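# Replace the clipboard sheet with the notebook sheet

## Task

Unclip the sheet currently on the clipboard and set it down somewhere else without folding it. Then take the sheet from the notebook and clip it onto the board face up, top edge trapped under the clip, so it lies flat and square on the board.

## Robot and tools

ROBOT. Two six-joint arms, left_arm and right_arm, each with a parallel gripper. Joint order in every row and every per-arm list: waist, shoulder, elbow, forearm roll, wrist pitch, wrist roll. Stated ranges (rad): waist -3.491..3.491, shoulder -3.140..3.140, elbow -1.187..4.328, forearm roll -3.316..3.316, wrist pitch -3.140..3.140, wrist roll -3.927..3.927; the true ends may differ by up to 0.010. left_arm's fingers can fold: only the outer quarter of each pad near the tip grips firmly, a grip nearer the palm may be loose or slip, and a tip pushed into a surface folds with little resistance. right_arm's fingers are rigid.

FRAMES. Scene frame: origin on the table top between the arms, +z up, +x out over the table, left_arm toward +y. Calibrated bases: left_arm at (+0.034, +0.428, 0) m, quat_wxyz (+1.000, 0, 0, +0.011); right_arm at (-0.022, -0.316, 0) m, quat_wxyz (+1.000, 0, 0, -0.002). Hand poses and wrist-camera poses are reported in that arm's own base frame; fixed cameras and the table use the scene frame. Gripper axes: fingers point along +z, open and close along y. end_effector_position is the point between closed pads; fingertips stick out about 33 mm past it (9 mm when fully open). Reported poses can be off by a few cm.

ROW LAYOUT (both motion tools). One flat list of 18 numbers, each in [-1, 1], always covering both arms: left_arm's 6 joint values, then its gripper position, force_limit, speed; then the same 9 for right_arm. Joint values are scaled offsets, not poses: 1.0 equals 2.204 rad for waist and shoulder, 2.644 for elbow, 3.305 for the three wrist joints. They count from the "Joint targets" line as it stood when the action (or move) began, not from the previous row, so sending the same offset again moves further. Zeros for an arm keep it on its targets. Gripper position is absolute: +1 fully open (140 mm), about -0.8 pads touch, -1 closes until blocked. force_limit from -1 (about 14 N) through 0 (40 N) to +1 (58 N) for slow closes; speed from -1 (about 30 mm/s) to +1 (250 mm/s), and a fast close grips much harder. Both start at +1. To leave a gripper alone, resend its last three numbers; 0 is a real command.

execute_actions(actions, cameras): actions is a list of actions; each action is a list of up to 15 rows, one per 1/30 s step, the last row held to fill 15 steps. An action that pushes a joint more than 0.010 rad beyond its range is rejected for both arms. Empty list = just report state.

move(target, speed, blend, stop_force, zero, blocking, cameras): target is one row or a list of up to 15 rows, all offsets from the same current Joint targets. Joints interpolate together, so the hand follows a curve, with no obstacle avoidance. speed in rad/s for the farthest-travelling joint, 0.01..3.92, default 0.5 (much too fast for contact); one value or one per target. blend in rad rounds corners of a list. stop_force in N, 12..80, ends an arm's path when its estimated push rises that much above its zero; use it for slow approaches to contact, omit it when lifting away from something. zero (default true) re-zeros before the move. blocking=false returns early (not allowed with stop_force). Keep finger numbers identical across a list. Results add a "move:" line: done, off_target, moving, held, fault, possibly limits=held.

wait(seconds 0..10, cameras): let time pass holding commands. stop(cameras): brake a running move. zoom_image(camera, region [x0,y0,x1,y1], max 504x504 px) on the latest image. finished_scene(scene): integer number of the current scene; irreversible, call only once the sheet is clipped and stays put.

CAMERAS: cam_head_left, cam_head_right, cam_high, cam_low, cam_left_wrist, cam_right_wrist, all 896x504; pass names in cameras, [] for none.

RESULTS. Joint positions and Joint velocities per arm (rad, rad/s); "within noise" means still. Joint targets = base for next offsets. object_status: 0 moving, 1 blocked while opening, 2 blocked while closing (a grip), 3 reached position or pads met (thin sheet may still be held). position_measured in counts: 3 open, ~75 = 100 mm, 139 = 60 mm, 200 = 20 mm, 230 pads meet. To tighten a grip raise force_limit and nudge position (-1 to -0.98). Flange force is along gripper axes, noisy, includes held weight. "joint sent to its limit" and "joint command not followed" (clearance check between arms) warn of clipped commands. MOTOR HOT warns of overheating.

AVOID. Any contact torque at the load limit (152 N m big joints, 38 N m wrist joints) or 150 N net force stops that arm for 10 s; overheating brakes it 30 to 60 s. Arms are stiff: targets past a firm contact fault quickly. Never let the arms or grippers collide or one gripper squeeze the other. Don't drop sheets, release moving parts, slam, or push hard; don't let anything end up off the table; avoid heavy twisting loads on the grippers. Keep the removed sheet unfolded.

Each tool is called after ">>>" as name(argument=value, ...), one argument or row to a line, values as JSON.

## Session

>>> execute_actions(
  actions=[],
)

Scene clock: 0.00 s.
left_arm: end_effector_position=(+0.9397, +0.0354, +0.1577) position_measured=3 object_status=3 end_effector_quat_wxyz=(-0.081, +0.650, +0.039, +0.755) | right_arm: end_effector_position=(+0.3174, +0.4054, +0.3587) position_measured=3 object_status=3 end_effector_quat_wxyz=(-0.095, +0.821, -0.461, +0.322)
Joint positions: left_arm=[0.182 0.884 -0.029 -0.016 1.066 1.534] | right_arm=[1.581 0.046 -0.046 0.664 -1.646 -1.04]
Joint velocities: within noise
Flange force (N): no reading
Joint targets: left_arm=[0.182 0.884 -0.029 -0.016 1.066 1.534] | right_arm=[1.581 0.046 -0.046 0.664 -1.646 -1.040]
Tool commands: left_gripper/position=+1.0 left_gripper/force_limit=+1.0 left_gripper/speed=+1.0 right_gripper/position=+1.0 right_gripper/force_limit=+1.0 right_gripper/speed=+1.0

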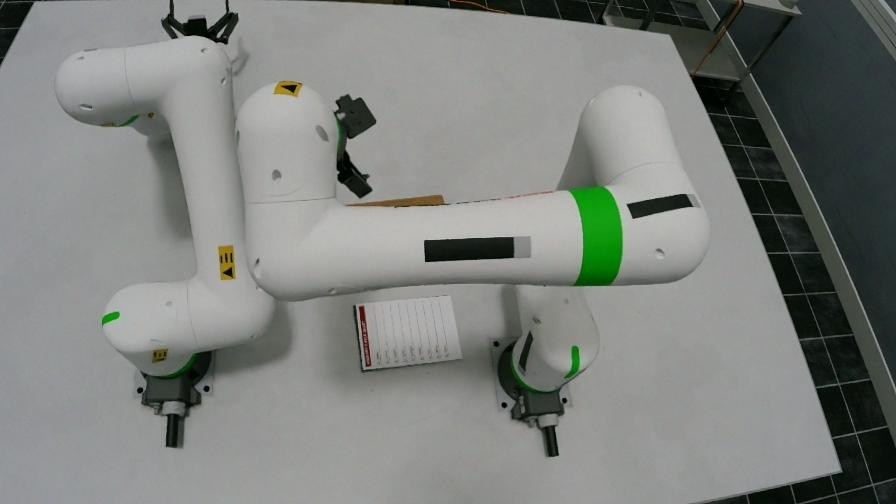

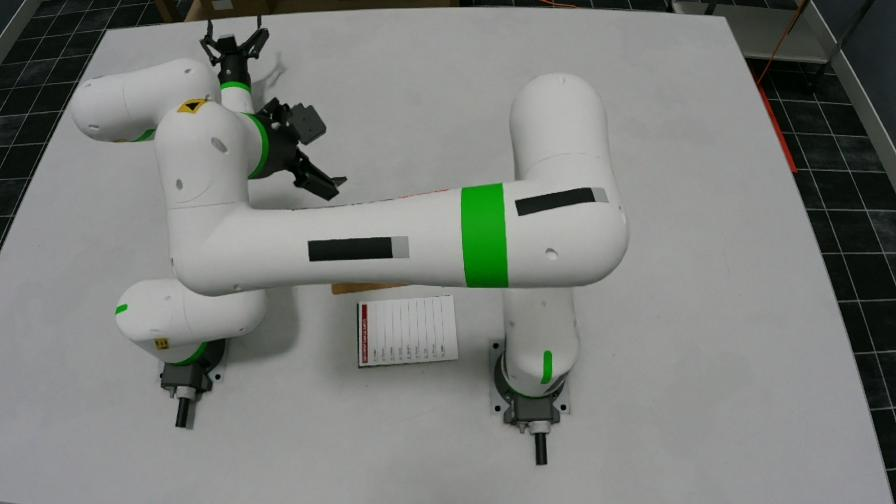

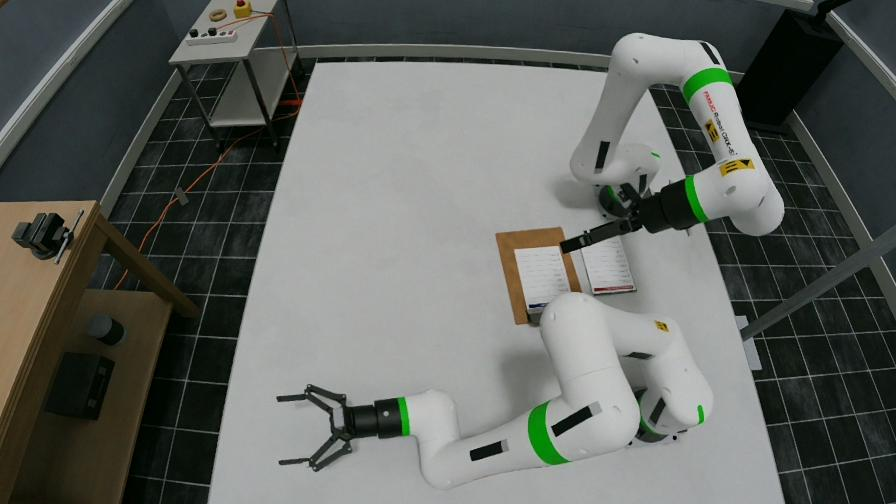

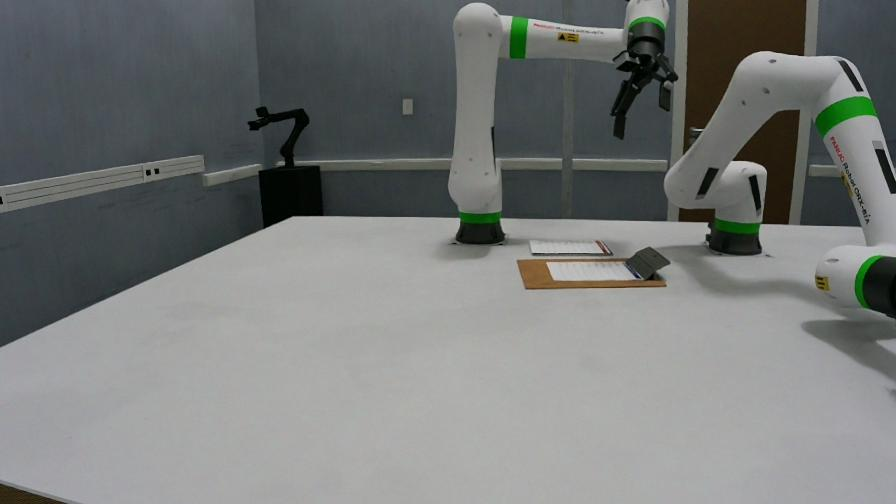

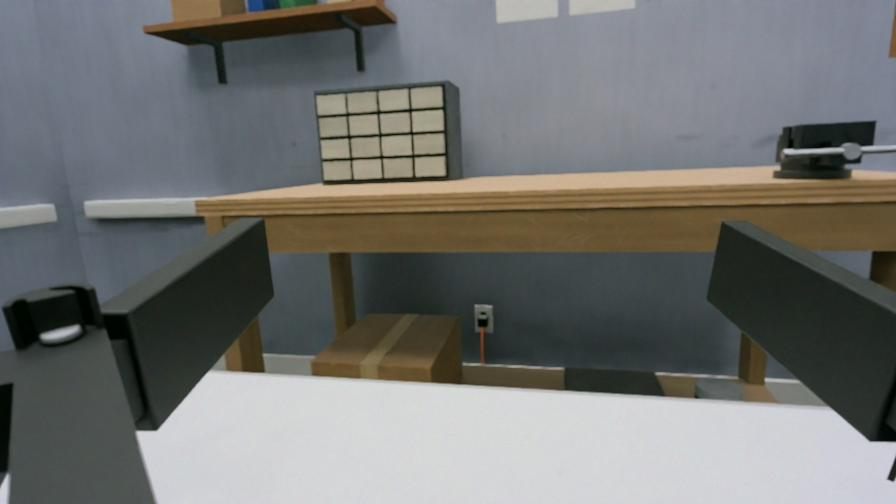

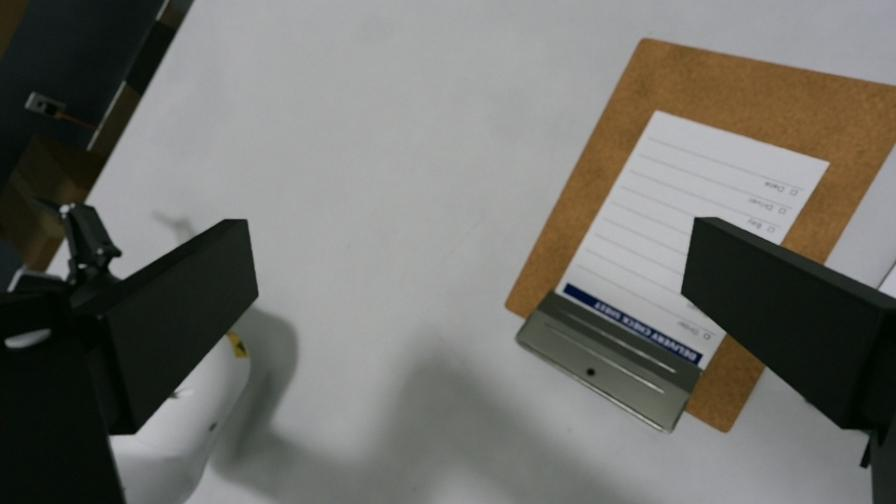

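>>> zoom_image(
  camera="cam_low",
  region=[500, 220, 700, 310],
)

>>> zoom_image(
  camera="cam_right_wrist",
  region=[480, 20, 896, 460],
)

>>> zoom_image(
  camera="cam_head_right",
  region=[300, 170, 480, 380],
)

>>> zoom_image(
  camera="cam_high",
  region=[470, 200, 650, 340],
)

Scaled by 2.520 from the camera's 896x504 image, which has a finer 1280x720 frame.

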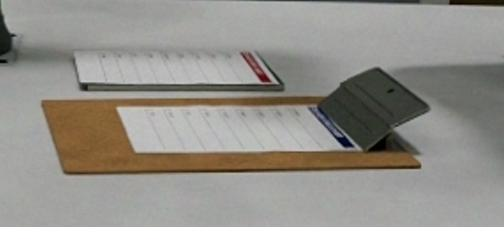

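Scaled by 1.145 from the camera's 896x504 image, which has a finer 1280x720 frame.

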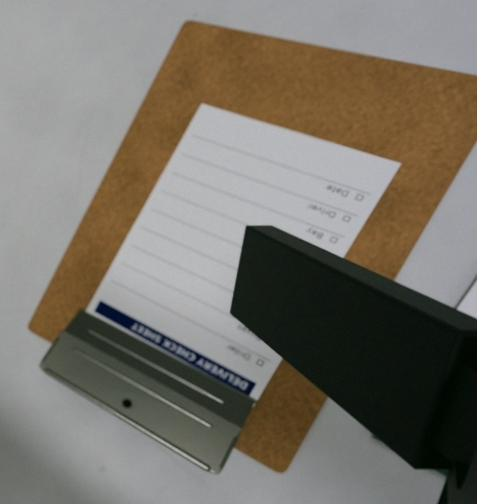

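Scaled by 2.400 from the camera's 896x504 image, which has a finer 1280x720 frame.

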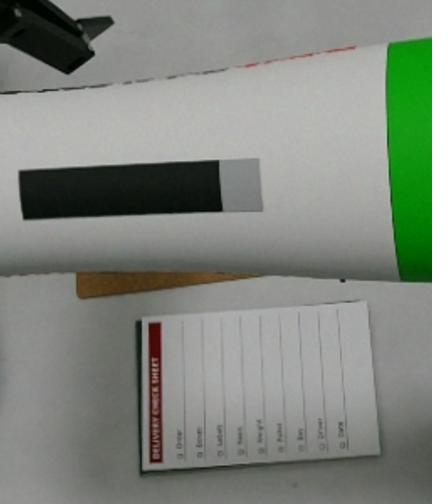

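Scaled by 2.800 from the camera's 896x504 image, which has a finer 1280x720 frame.

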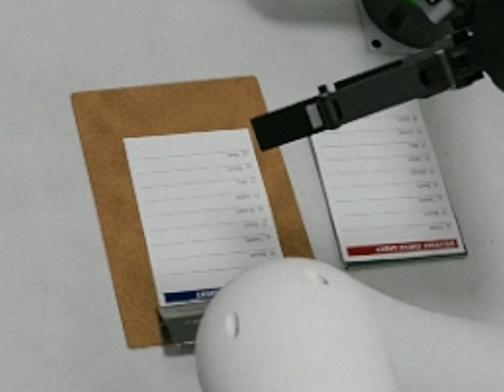

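>>> move(
  target=[0.058,-1.403,-0.102,0.016,-3.025,0.036,1,1,1,-0.321,-0.273,0.099,-0.664,-0.205,-0.53,1,1,1],
  speed=1.0,
)

every number of target must lie in its column's range; nothing of the call was run
Scene clock: 4.90 s.
left_arm: end_effector_position=(+0.9397, +0.0354, +0.1577) position_measured=3 object_status=3 end_effector_quat_wxyz=(-0.081, +0.650, +0.039, +0.755) | right_arm: end_effector_position=(+0.3174, +0.4054, +0.3587) position_measured=3 object_status=3 end_effector_quat_wxyz=(-0.095, +0.821, -0.461, +0.322)
Joint positions: left_arm=[0.182 0.884 -0.029 -0.016 1.066 1.534] | right_arm=[1.581 0.046 -0.046 0.664 -1.646 -1.04]
Joint velocities: within noise
Flange force (N): left_arm=[1.6 -0.9 2.7] | right_arm=[2.8 6.4 4.5]
Joint targets: left_arm=[0.182 0.884 -0.029 -0.016 1.066 1.534] | right_arm=[1.581 0.046 -0.046 0.664 -1.646 -1.040]
Tool commands: left_gripper/position=+1.0 left_gripper/force_limit=+1.0 left_gripper/speed=+1.0 right_gripper/position=+1.0 right_gripper/force_limit=+1.0 right_gripper/speed=+1.0

>>> move(
  target=[0.0263,-0.6366,-0.0386,0.0048,-0.9153,0.0109,1,1,1,-0.1456,-0.1239,0.0374,-0.2009,-0.062,-0.1604,1,1,1],
  speed=1.0,
)

Scene clock: 8.80 s.
left_arm: end_effector_position=(+0.2199, -0.0801, +0.3470) position_measured=3 object_status=3 end_effector_quat_wxyz=(+0.000, +0.993, +0.119, +0.000) | right_arm: end_effector_position=(+0.2219, +0.2658, +0.3469) position_measured=3 object_status=3 end_effector_quat_wxyz=(+0.000, -0.590, +0.808, +0.000)
Joint positions: left_arm=[0.24 -0.519 -0.131 0 -1.959 1.57] | right_arm=[1.26 -0.227 0.053 0 -1.851 -1.57]
Joint velocities: within noise
Flange force (N): left_arm=[3.1 2.2 -4.5] | right_arm=[3.9 1.2 5.7]
Joint targets: left_arm=[0.240 -0.519 -0.131 0.000 -1.959 1.570] | right_arm=[1.260 -0.227 0.053 0.000 -1.851 -1.570]
move: done
camera_calibration:
cam_left_wrist: T_world_to_cam=[[0.219854, -0.975468, -0.0112342, -0.112904], [-0.916555, -0.210492, 0.34003, 0.069755], [-0.334053, -0.06446, -0.940347, 0.537867], [0, 0, 0, 1]] pos_world=[0.268433, -0.0607808, 0.480794]
cam_right_wrist: T_world_to_cam=[[-0.953441, 0.301474, 0.0079464, 0.134156], [0.287198, 0.899621, 0.328935, -0.40797], [0.0920168, 0.315903, -0.944319, 0.370896], [0, 0, 0, 1]] pos_world=[0.21095, 0.209407, 0.483374]

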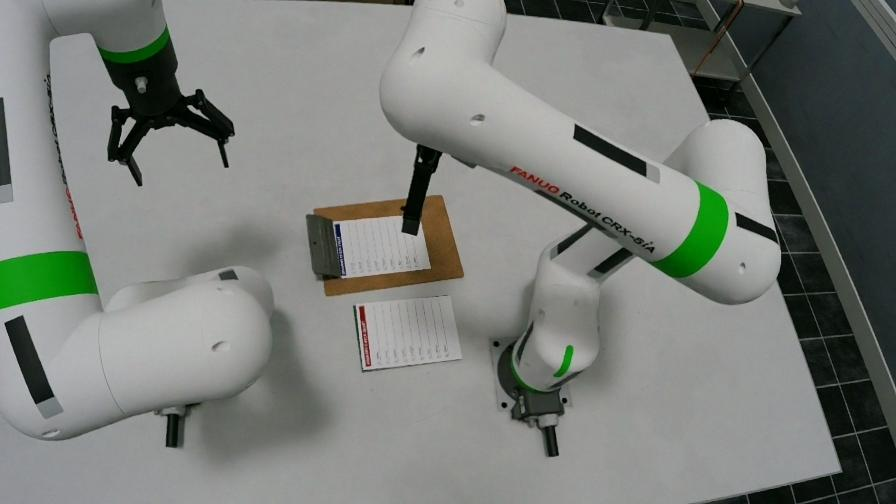

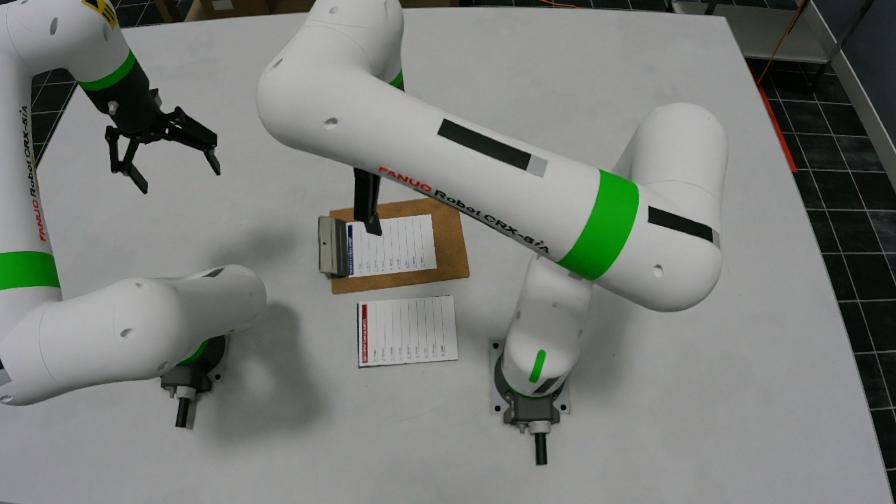

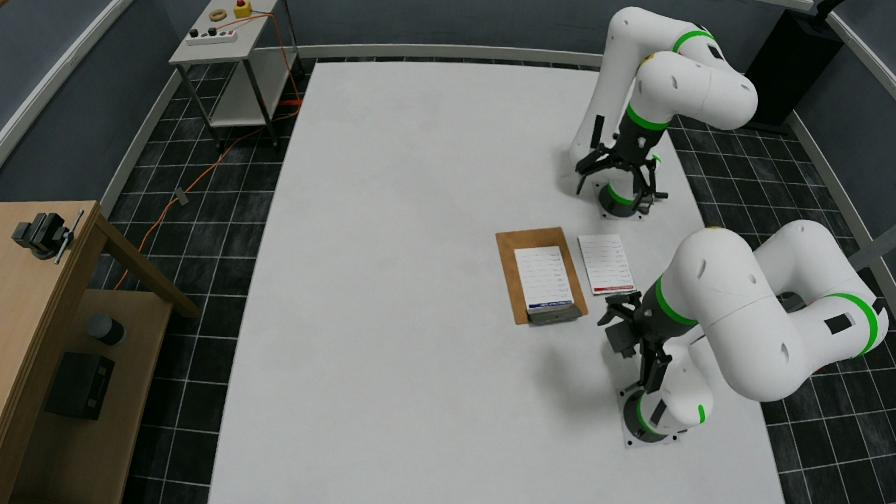

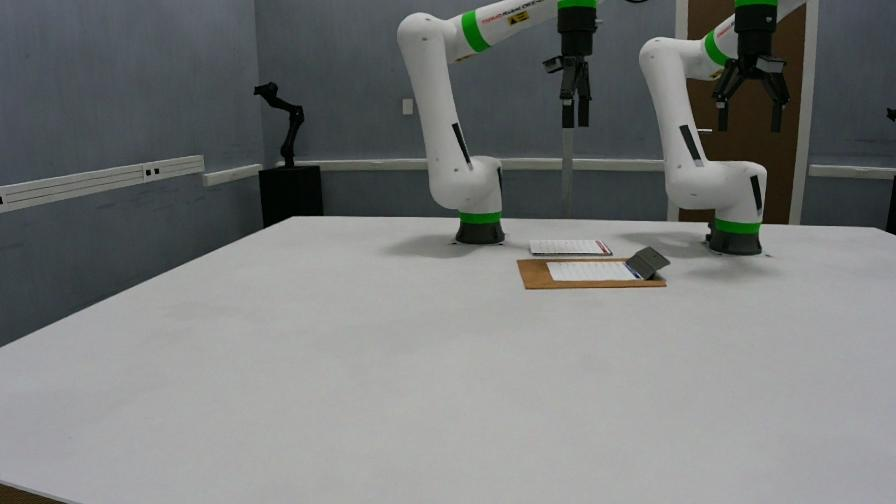

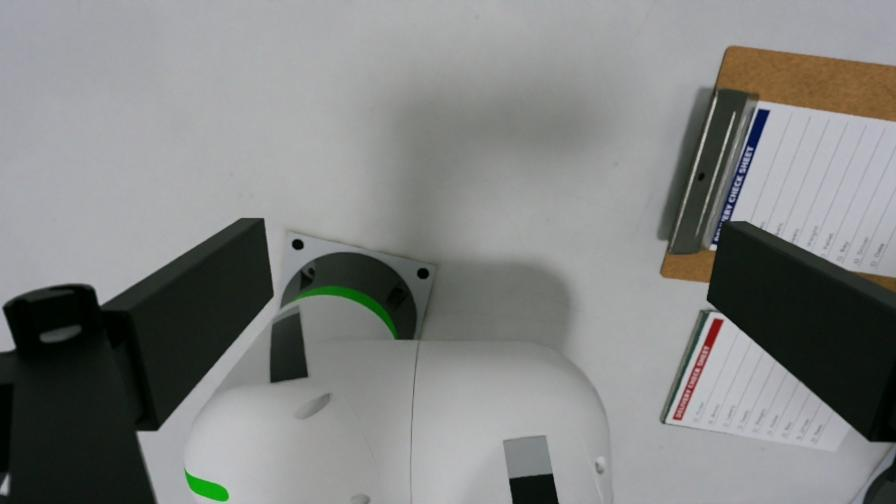

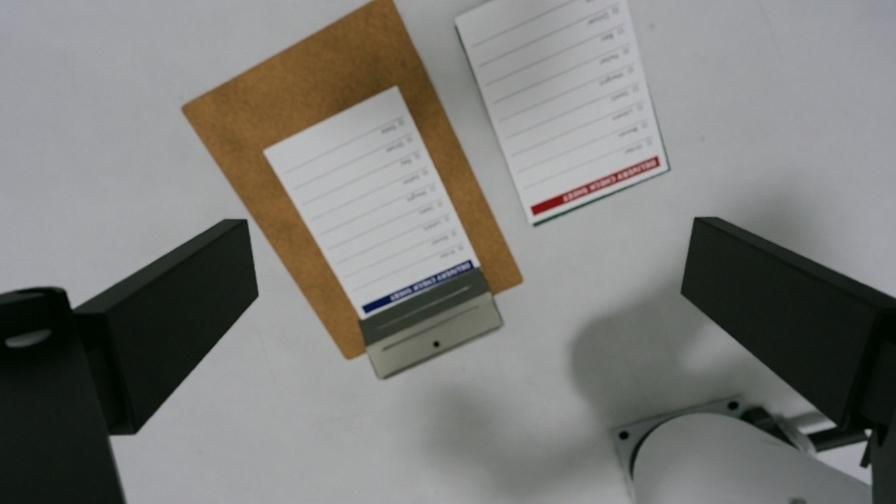

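>>> zoom_image(
  camera="cam_right_wrist",
  region=[340, 170, 540, 390],
)

>>> zoom_image(
  camera="cam_right_wrist",
  region=[440, 0, 690, 240],
)

>>> zoom_image(
  camera="cam_low",
  region=[510, 230, 680, 295],
)

>>> zoom_image(
  camera="cam_left_wrist",
  region=[640, 60, 896, 300],
)

>>> zoom_image(
  camera="cam_head_right",
  region=[300, 180, 480, 380],
)

Scaled by 2.291 from the camera's 896x504 image, which has a finer 1280x720 frame.

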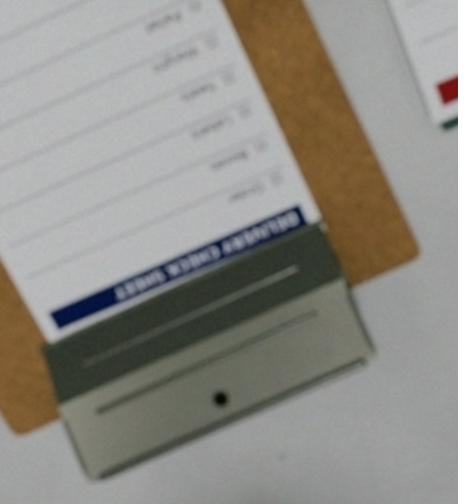

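Scaled by 2.016 from the camera's 896x504 image, which has a finer 1280x720 frame.

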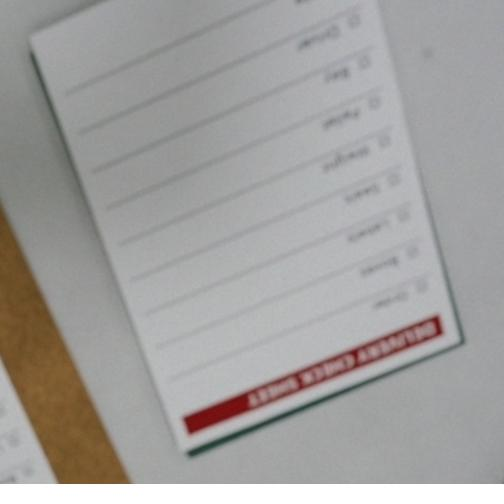

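Scaled by 2.965 from the camera's 896x504 image, which has a finer 1280x720 frame.

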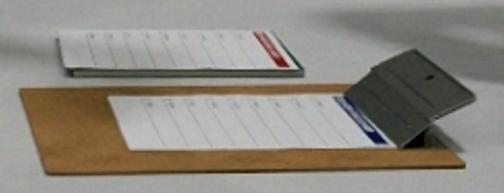

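Scaled by 1.969 from the camera's 896x504 image, which has a finer 1280x720 frame.

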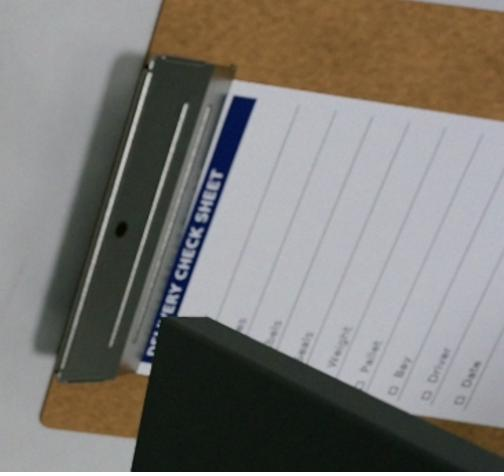

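Scaled by 2.520 from the camera's 896x504 image, which has a finer 1280x720 frame.

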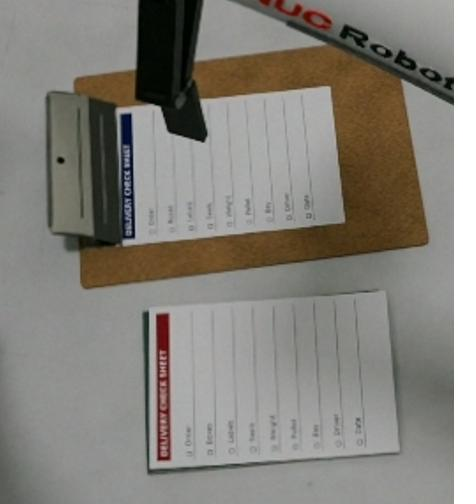

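>>> move(
  target=[-0.3671,0.039,-0.2277,0,0.3204,0,-1,-1,-0.5,-0.0985,0.1094,-0.1598,0,0.2009,-0.2753,-0.286,-1,-0.5],
  speed=0.8,
)

Scene clock: 15.23 s.
left_arm: end_effector_position=(+0.2397, -0.3077, +0.0976) position_measured=232 object_status=0 end_effector_quat_wxyz=(+0.052, +0.943, -0.276, +0.177) | right_arm: end_effector_position=(+0.3161, +0.2842, +0.0776) position_measured=165 object_status=3 end_effector_quat_wxyz=(+0.000, -0.067, +0.998, +0.000)
Joint positions: left_arm=[-0.569 -0.433 -0.733 0 -0.9 1.57] | right_arm=[1.043 0.014 -0.37 0 -1.187 -2.48]
Joint velocities: within noise
Flange force (N): left_arm=[4.0 3.7 -1.4] | right_arm=[5.9 -3.9 2.7]
Joint targets: left_arm=[-0.569 -0.433 -0.733 0.000 -0.900 1.570] | right_arm=[1.043 0.014 -0.370 0.000 -1.187 -2.480]
move: done
camera_calibration:
cam_left_wrist: T_world_to_cam=[[-0.549624, -0.83524, -0.0169308, -0.113934], [-0.834896, 0.549884, -0.0239945, 0.374804], [0.0293512, 0.000947533, -0.999569, 0.234046], [0, 0, 0, 1]] pos_world=[0.243432, -0.301483, 0.241009]
cam_right_wrist: T_world_to_cam=[[-0.137377, 0.990481, 0.00866729, -0.233236], [0.935677, 0.126895, 0.32925, -0.348393], [0.325016, 0.0533413, -0.944203, 0.103097], [0, 0, 0, 1]] pos_world=[0.260434, 0.269725, 0.214074]

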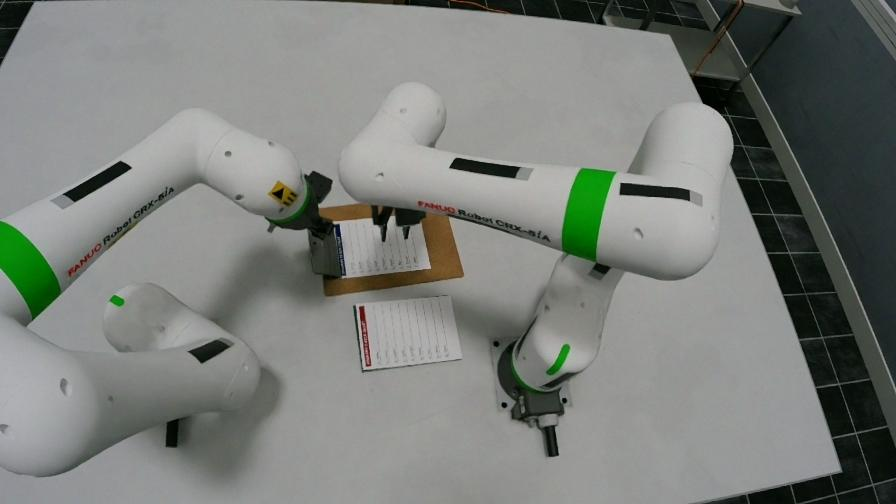

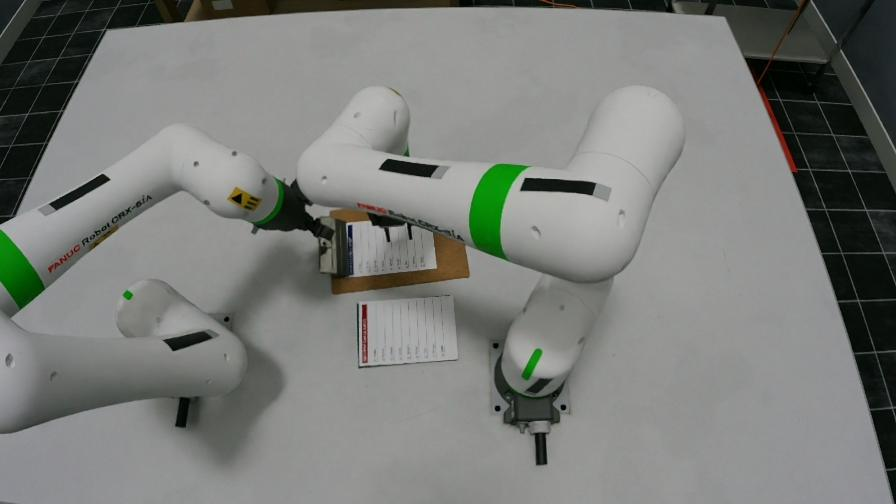

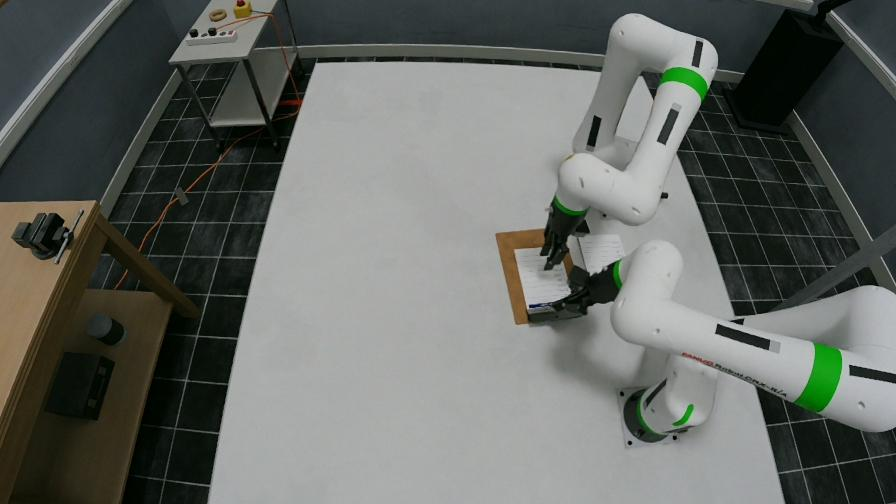

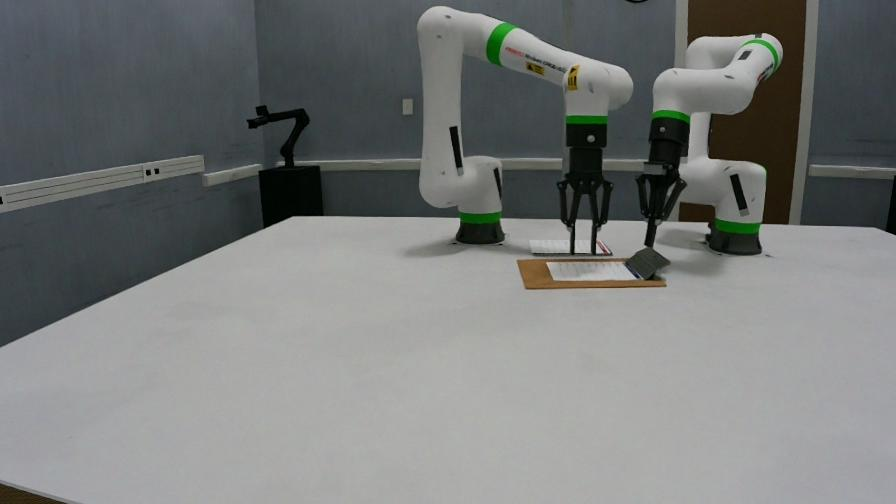

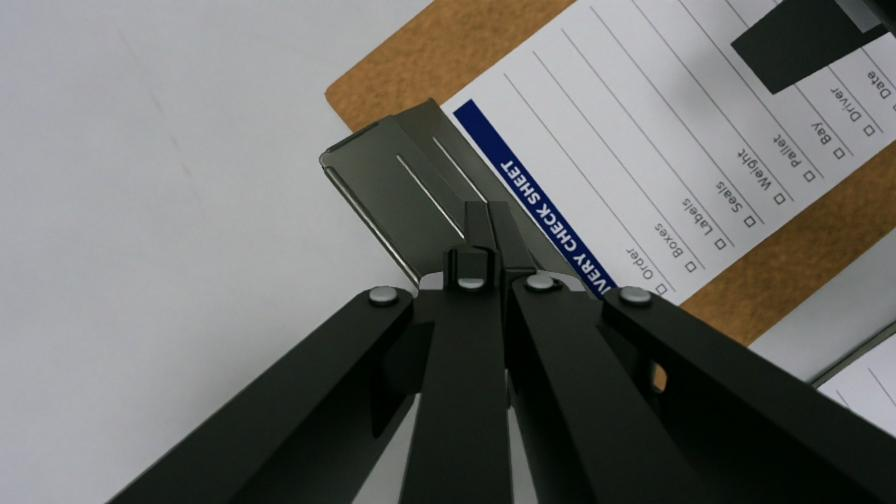

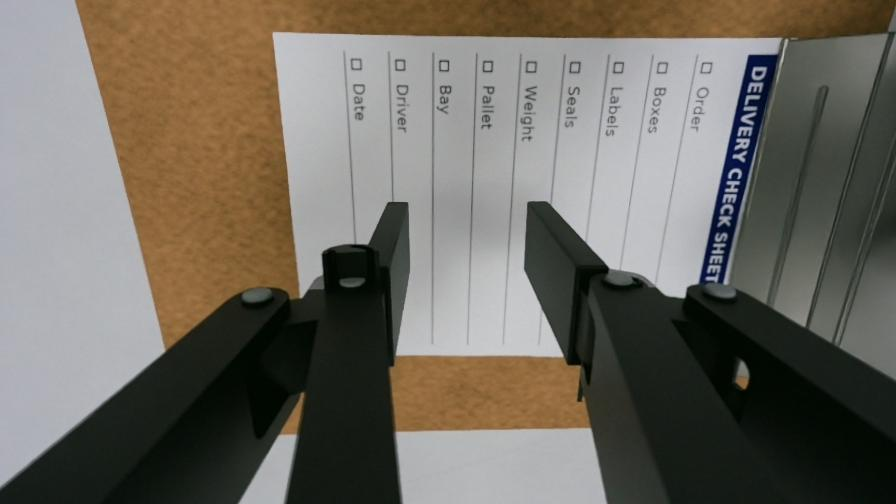

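>>> move(
  target=[0,0.0216,-0.0271,0,0.036,0,-1,-1,-0.5,0,0,0,0,0,0,-0.286,-1,-0.5],
  speed=0.06,
  stop_force=12,
  cameras=["cam_left_wrist","cam_low","cam_right_wrist"],
)

>>> zoom_image(
  camera="cam_low",
  region=[510, 180, 710, 295],
)

Scene clock: 18.17 s.
left_arm: end_effector_position=(+0.2403, -0.3081, +0.0715) position_measured=232 object_status=3 end_effector_quat_wxyz=(+0.052, +0.943, -0.276, +0.177) | right_arm: end_effector_position=(+0.3161, +0.2842, +0.0776) position_measured=165 object_status=3 end_effector_quat_wxyz=(+0.000, -0.067, +0.998, +0.000)
Joint positions: left_arm=[-0.569 -0.402 -0.78 0 -0.822 1.57] | right_arm=[1.043 0.014 -0.37 0 -1.187 -2.48]
Joint velocities: within noise
Flange force (N): left_arm=[12.5 6.5 -17.9] | right_arm=[5.1 -3.0 2.2]
Joint targets: left_arm=[-0.569 -0.402 -0.780 0.000 -0.822 1.570] | right_arm=[1.043 0.014 -0.370 0.000 -1.187 -2.480]
move: contact (left_arm); left_arm: the wrist pitch is farthest, 0.041 rad from its target
camera_calibration:
cam_left_wrist: T_world_to_cam=[[-0.549732, -0.835168, -0.0169877, -0.114292], [-0.834811, 0.549994, -0.0244358, 0.374867], [0.0297511, 0.000748372, -0.999557, 0.207782], [0, 0, 0, 1]] pos_world=[0.243932, -0.301783, 0.214909]
cam_right_wrist: T_world_to_cam=[[-0.13724, 0.9905, 0.00861152, -0.233266], [0.935697, 0.126784, 0.329237, -0.348365], [0.325017, 0.0532421, -0.944208, 0.103124], [0, 0, 0, 1]] pos_world=[0.260434, 0.269726, 0.214074]
Images, in order (width x height): cam_low 896x504, cam_left_wrist 896x504, cam_right_wrist 896x504.

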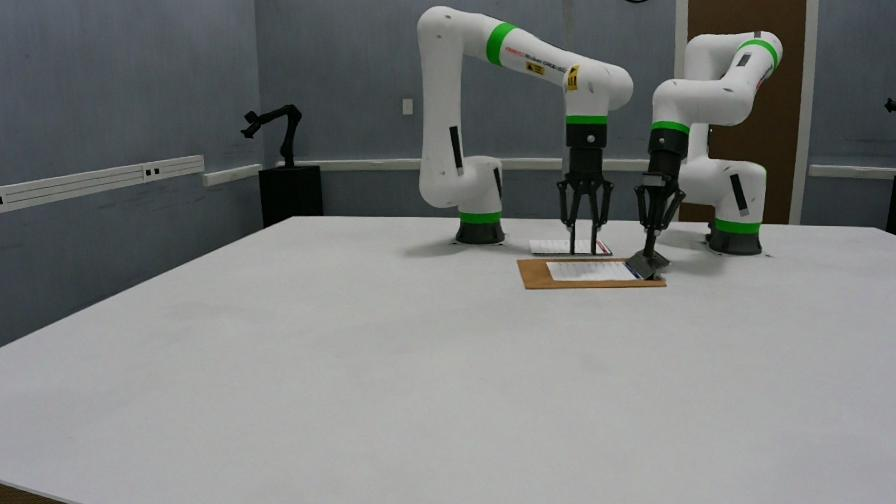

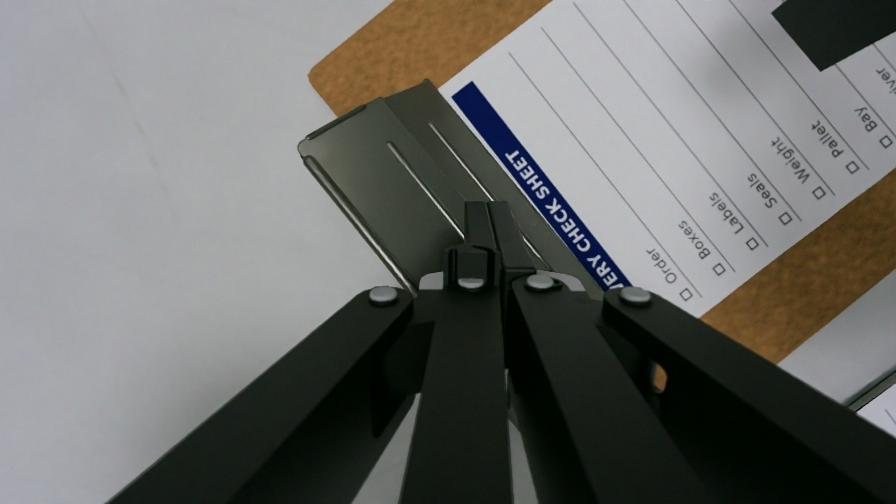

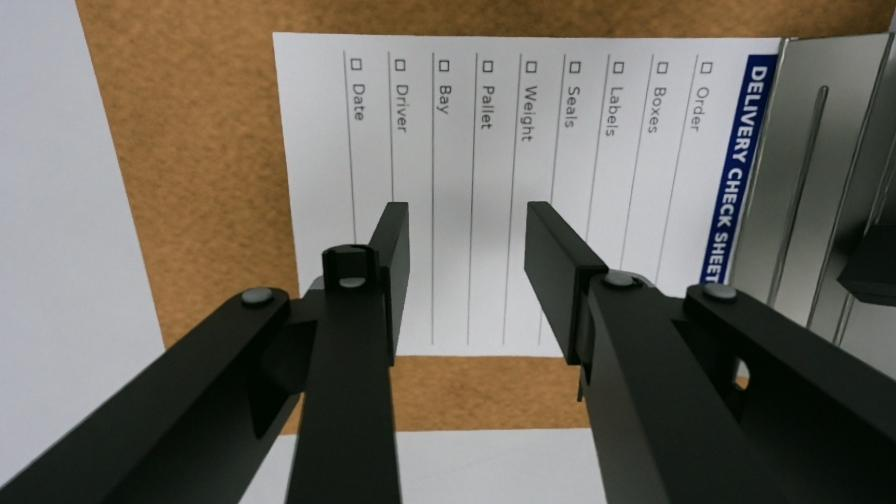

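Scaled by 2.520 from the camera's 896x504 image, which has a finer 1280x720 frame.

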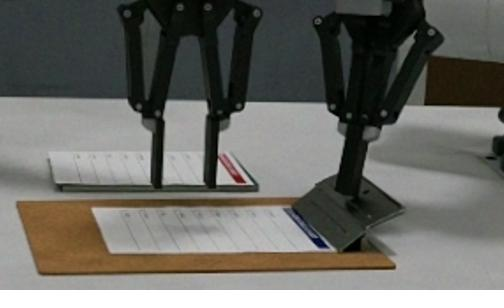

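>>> move(
  target=[0,0.0054,-0.0068,0,0.009,0,-1,-1,-0.5,0,0,0,0,0,0,-0.286,-1,-0.5],
  speed=0.03,
  stop_force=35,
  cameras=["cam_left_wrist","cam_right_wrist"],
)

>>> zoom_image(
  camera="cam_right_wrist",
  region=[640, 0, 896, 380],
)

Scene clock: 19.80 s.
left_arm: end_effector_position=(+0.2401, -0.3080, +0.0643) position_measured=232 object_status=3 end_effector_quat_wxyz=(+0.052, +0.943, -0.276, +0.177) | right_arm: end_effector_position=(+0.3161, +0.2842, +0.0776) position_measured=165 object_status=3 end_effector_quat_wxyz=(+0.000, -0.067, +0.998, +0.000)
Joint positions: left_arm=[-0.569 -0.394 -0.793 0 -0.801 1.57] | right_arm=[1.043 0.014 -0.37 0 -1.187 -2.48]
Joint velocities: within noise
Flange force (N): left_arm=[9.6 -12.5 -68.6] | right_arm=[5.0 -3.3 2.7]
Joint targets: left_arm=[-0.569 -0.394 -0.792 0.000 -0.801 1.570] | right_arm=[1.043 0.014 -0.370 0.000 -1.187 -2.480]
move: contact (left_arm)
camera_calibration:
cam_left_wrist: T_world_to_cam=[[-0.549659, -0.835217, -0.0169582, -0.114479], [-0.834855, 0.549921, -0.0245789, 0.374488], [0.0298543, 0.000647633, -0.999554, 0.200535], [0, 0, 0, 1]] pos_world=[0.243732, -0.301683, 0.207709]
cam_right_wrist: T_world_to_cam=[[-0.13724, 0.9905, 0.00861152, -0.233266], [0.935697, 0.126784, 0.329237, -0.348365], [0.325017, 0.0532421, -0.944208, 0.103124], [0, 0, 0, 1]] pos_world=[0.260434, 0.269726, 0.214074]
Images, in order (width x height): cam_left_wrist 896x504, cam_right_wrist 896x504.

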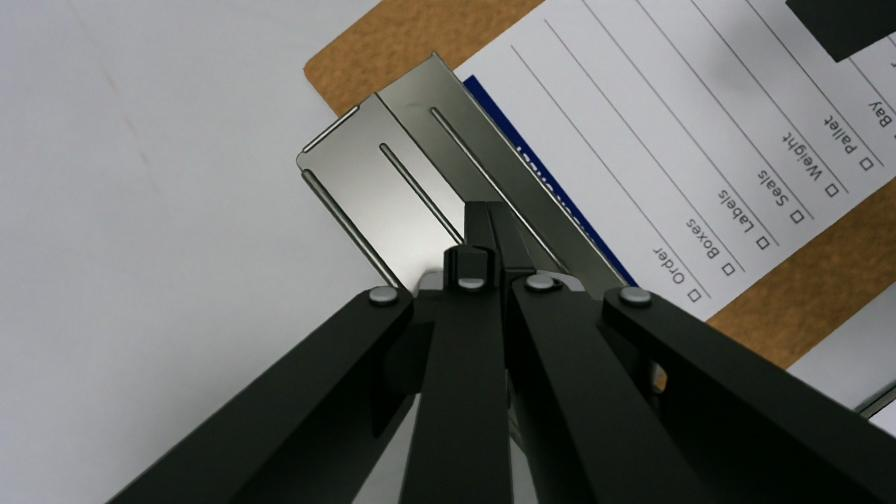

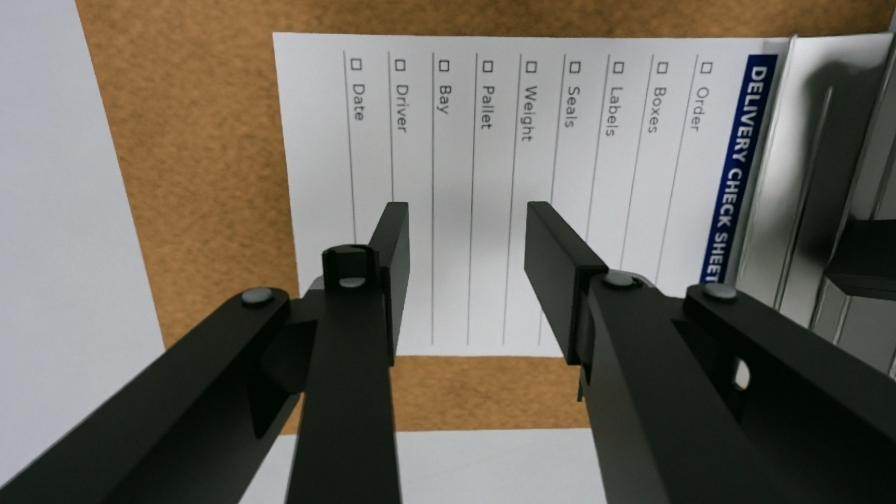

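Scaled by 1.326 from the camera's 896x504 image, which has a finer 1280x720 frame.

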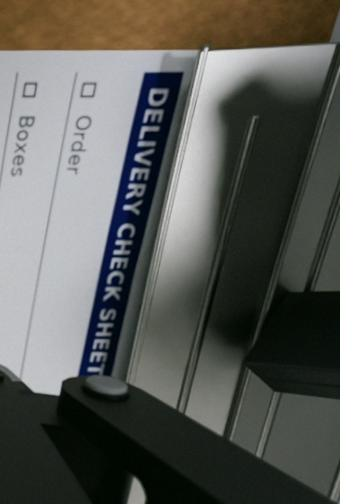

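>>> move(
  target=[0,-0.0008,0.001,0,-0.0013,0,-1,-1,-0.5,0,0.0256,-0.0263,0,0.0381,0,-0.286,-1,-0.5],
  speed=0.06,
  stop_force=12,
  cameras=["cam_low","cam_right_wrist"],
)

>>> zoom_image(
  camera="cam_low",
  region=[510, 180, 710, 295],
)

Scene clock: 22.67 s.
left_arm: end_effector_position=(+0.2401, -0.3080, +0.0648) position_measured=232 object_status=3 end_effector_quat_wxyz=(+0.052, +0.943, -0.276, +0.177) | right_arm: end_effector_position=(+0.3164, +0.2844, +0.0351) position_measured=165 object_status=3 end_effector_quat_wxyz=(+0.001, -0.067, +0.998, +0.000)
Joint positions: left_arm=[-0.569 -0.394 -0.792 0 -0.802 1.57] | right_arm=[1.043 0.062 -0.429 0.001 -1.079 -2.48]
Joint velocities: within noise
Flange force (N): left_arm=[11.7 -5.3 -53.5] | right_arm=[19.7 -3.0 -57.9]
Joint targets: left_arm=[-0.569 -0.394 -0.792 0.000 -0.802 1.570] | right_arm=[1.043 0.062 -0.429 0.001 -1.079 -2.480]
move: contact (left_arm, right_arm); right_arm: the wrist pitch is farthest, 0.018 rad from its target
camera_calibration:
cam_right_wrist: T_world_to_cam=[[-0.137503, 0.990463, 0.00867125, -0.233001], [0.935514, 0.126988, 0.329679, -0.334665], [0.325434, 0.0534438, -0.944053, 0.0627291], [0, 0, 0, 1]] pos_world=[0.260632, 0.269924, 0.171572]
Images, in order (width x height): cam_low 896x504, cam_right_wrist 896x504.

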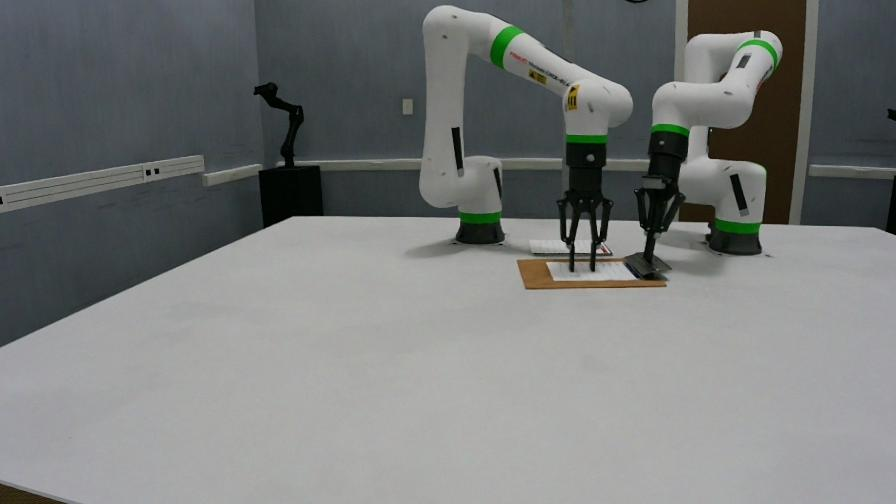

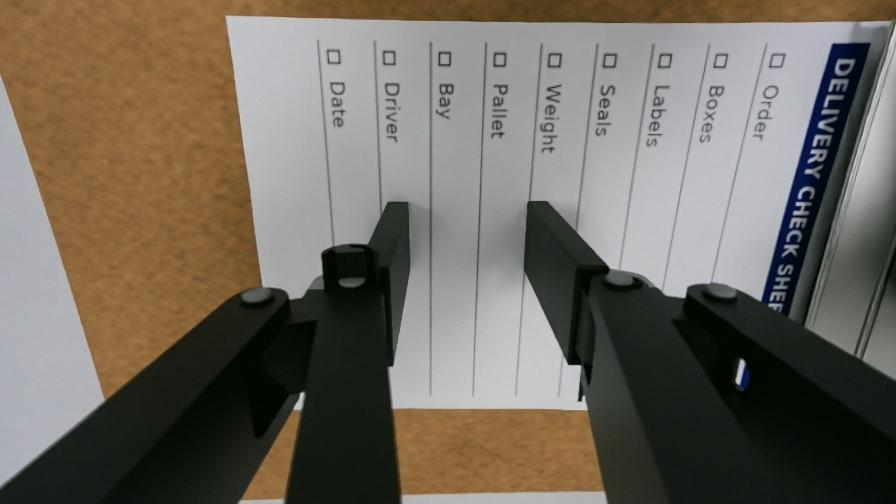

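Scaled by 2.520 from the camera's 896x504 image, which has a finer 1280x720 frame.

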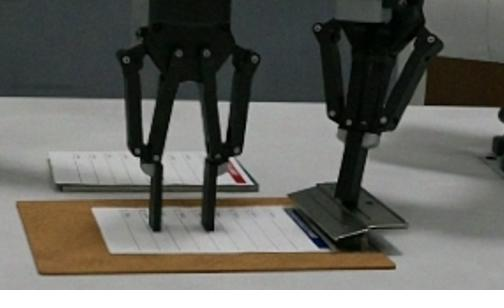

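>>> move(
  target=[0,0,0,0,0,0,-1,-1,-0.5,0,-0.0005,0.0005,0,-0.0008,0,-0.286,-1,-0.5],
  cameras=[],
)

Scene clock: 23.63 s.
left_arm: end_effector_position=(+0.2401, -0.3080, +0.0648) position_measured=232 object_status=3 end_effector_quat_wxyz=(+0.052, +0.943, -0.276, +0.177) | right_arm: end_effector_position=(+0.3163, +0.2843, +0.0360) position_measured=165 object_status=3 end_effector_quat_wxyz=(+0.000, -0.067, +0.998, +0.000)
Joint positions: left_arm=[-0.569 -0.394 -0.792 0 -0.802 1.57] | right_arm=[1.043 0.061 -0.428 0 -1.082 -2.48]
Joint velocities: within noise
Flange force (N): left_arm=[11.3 -5.4 -53.4] | right_arm=[3.2 -2.7 1.0]
Joint targets: left_arm=[-0.569 -0.394 -0.792 0.000 -0.802 1.570] | right_arm=[1.043 0.061 -0.428 0.001 -1.082 -2.480]
move: done
No camera images: "cameras" was empty.

>>> move(
  target=[0,0,0,0,0,0,-1,-1,-0.5,0,0.00022,-0.00022,0,0.00032,0,-0.286,-1,-0.5],
  cameras=[],
)

Scene clock: 25.20 s.
left_arm: end_effector_position=(+0.2401, -0.3080, +0.0648) position_measured=232 object_status=3 end_effector_quat_wxyz=(+0.052, +0.943, -0.276, +0.177) | right_arm: end_effector_position=(+0.3163, +0.2844, +0.0357) position_measured=165 object_status=3 end_effector_quat_wxyz=(+0.000, -0.067, +0.998, +0.000)
Joint positions: left_arm=[-0.569 -0.394 -0.792 0 -0.802 1.57] | right_arm=[1.043 0.061 -0.428 0.001 -1.08 -2.48]
Joint velocities: within noise
Flange force (N): left_arm=[11.5 -5.5 -53.2] | right_arm=[7.2 -2.3 -6.6]
Joint targets: left_arm=[-0.569 -0.394 -0.792 0.000 -0.802 1.570] | right_arm=[1.043 0.061 -0.428 0.001 -1.080 -2.480]
move: done
No camera images: "cameras" was empty.


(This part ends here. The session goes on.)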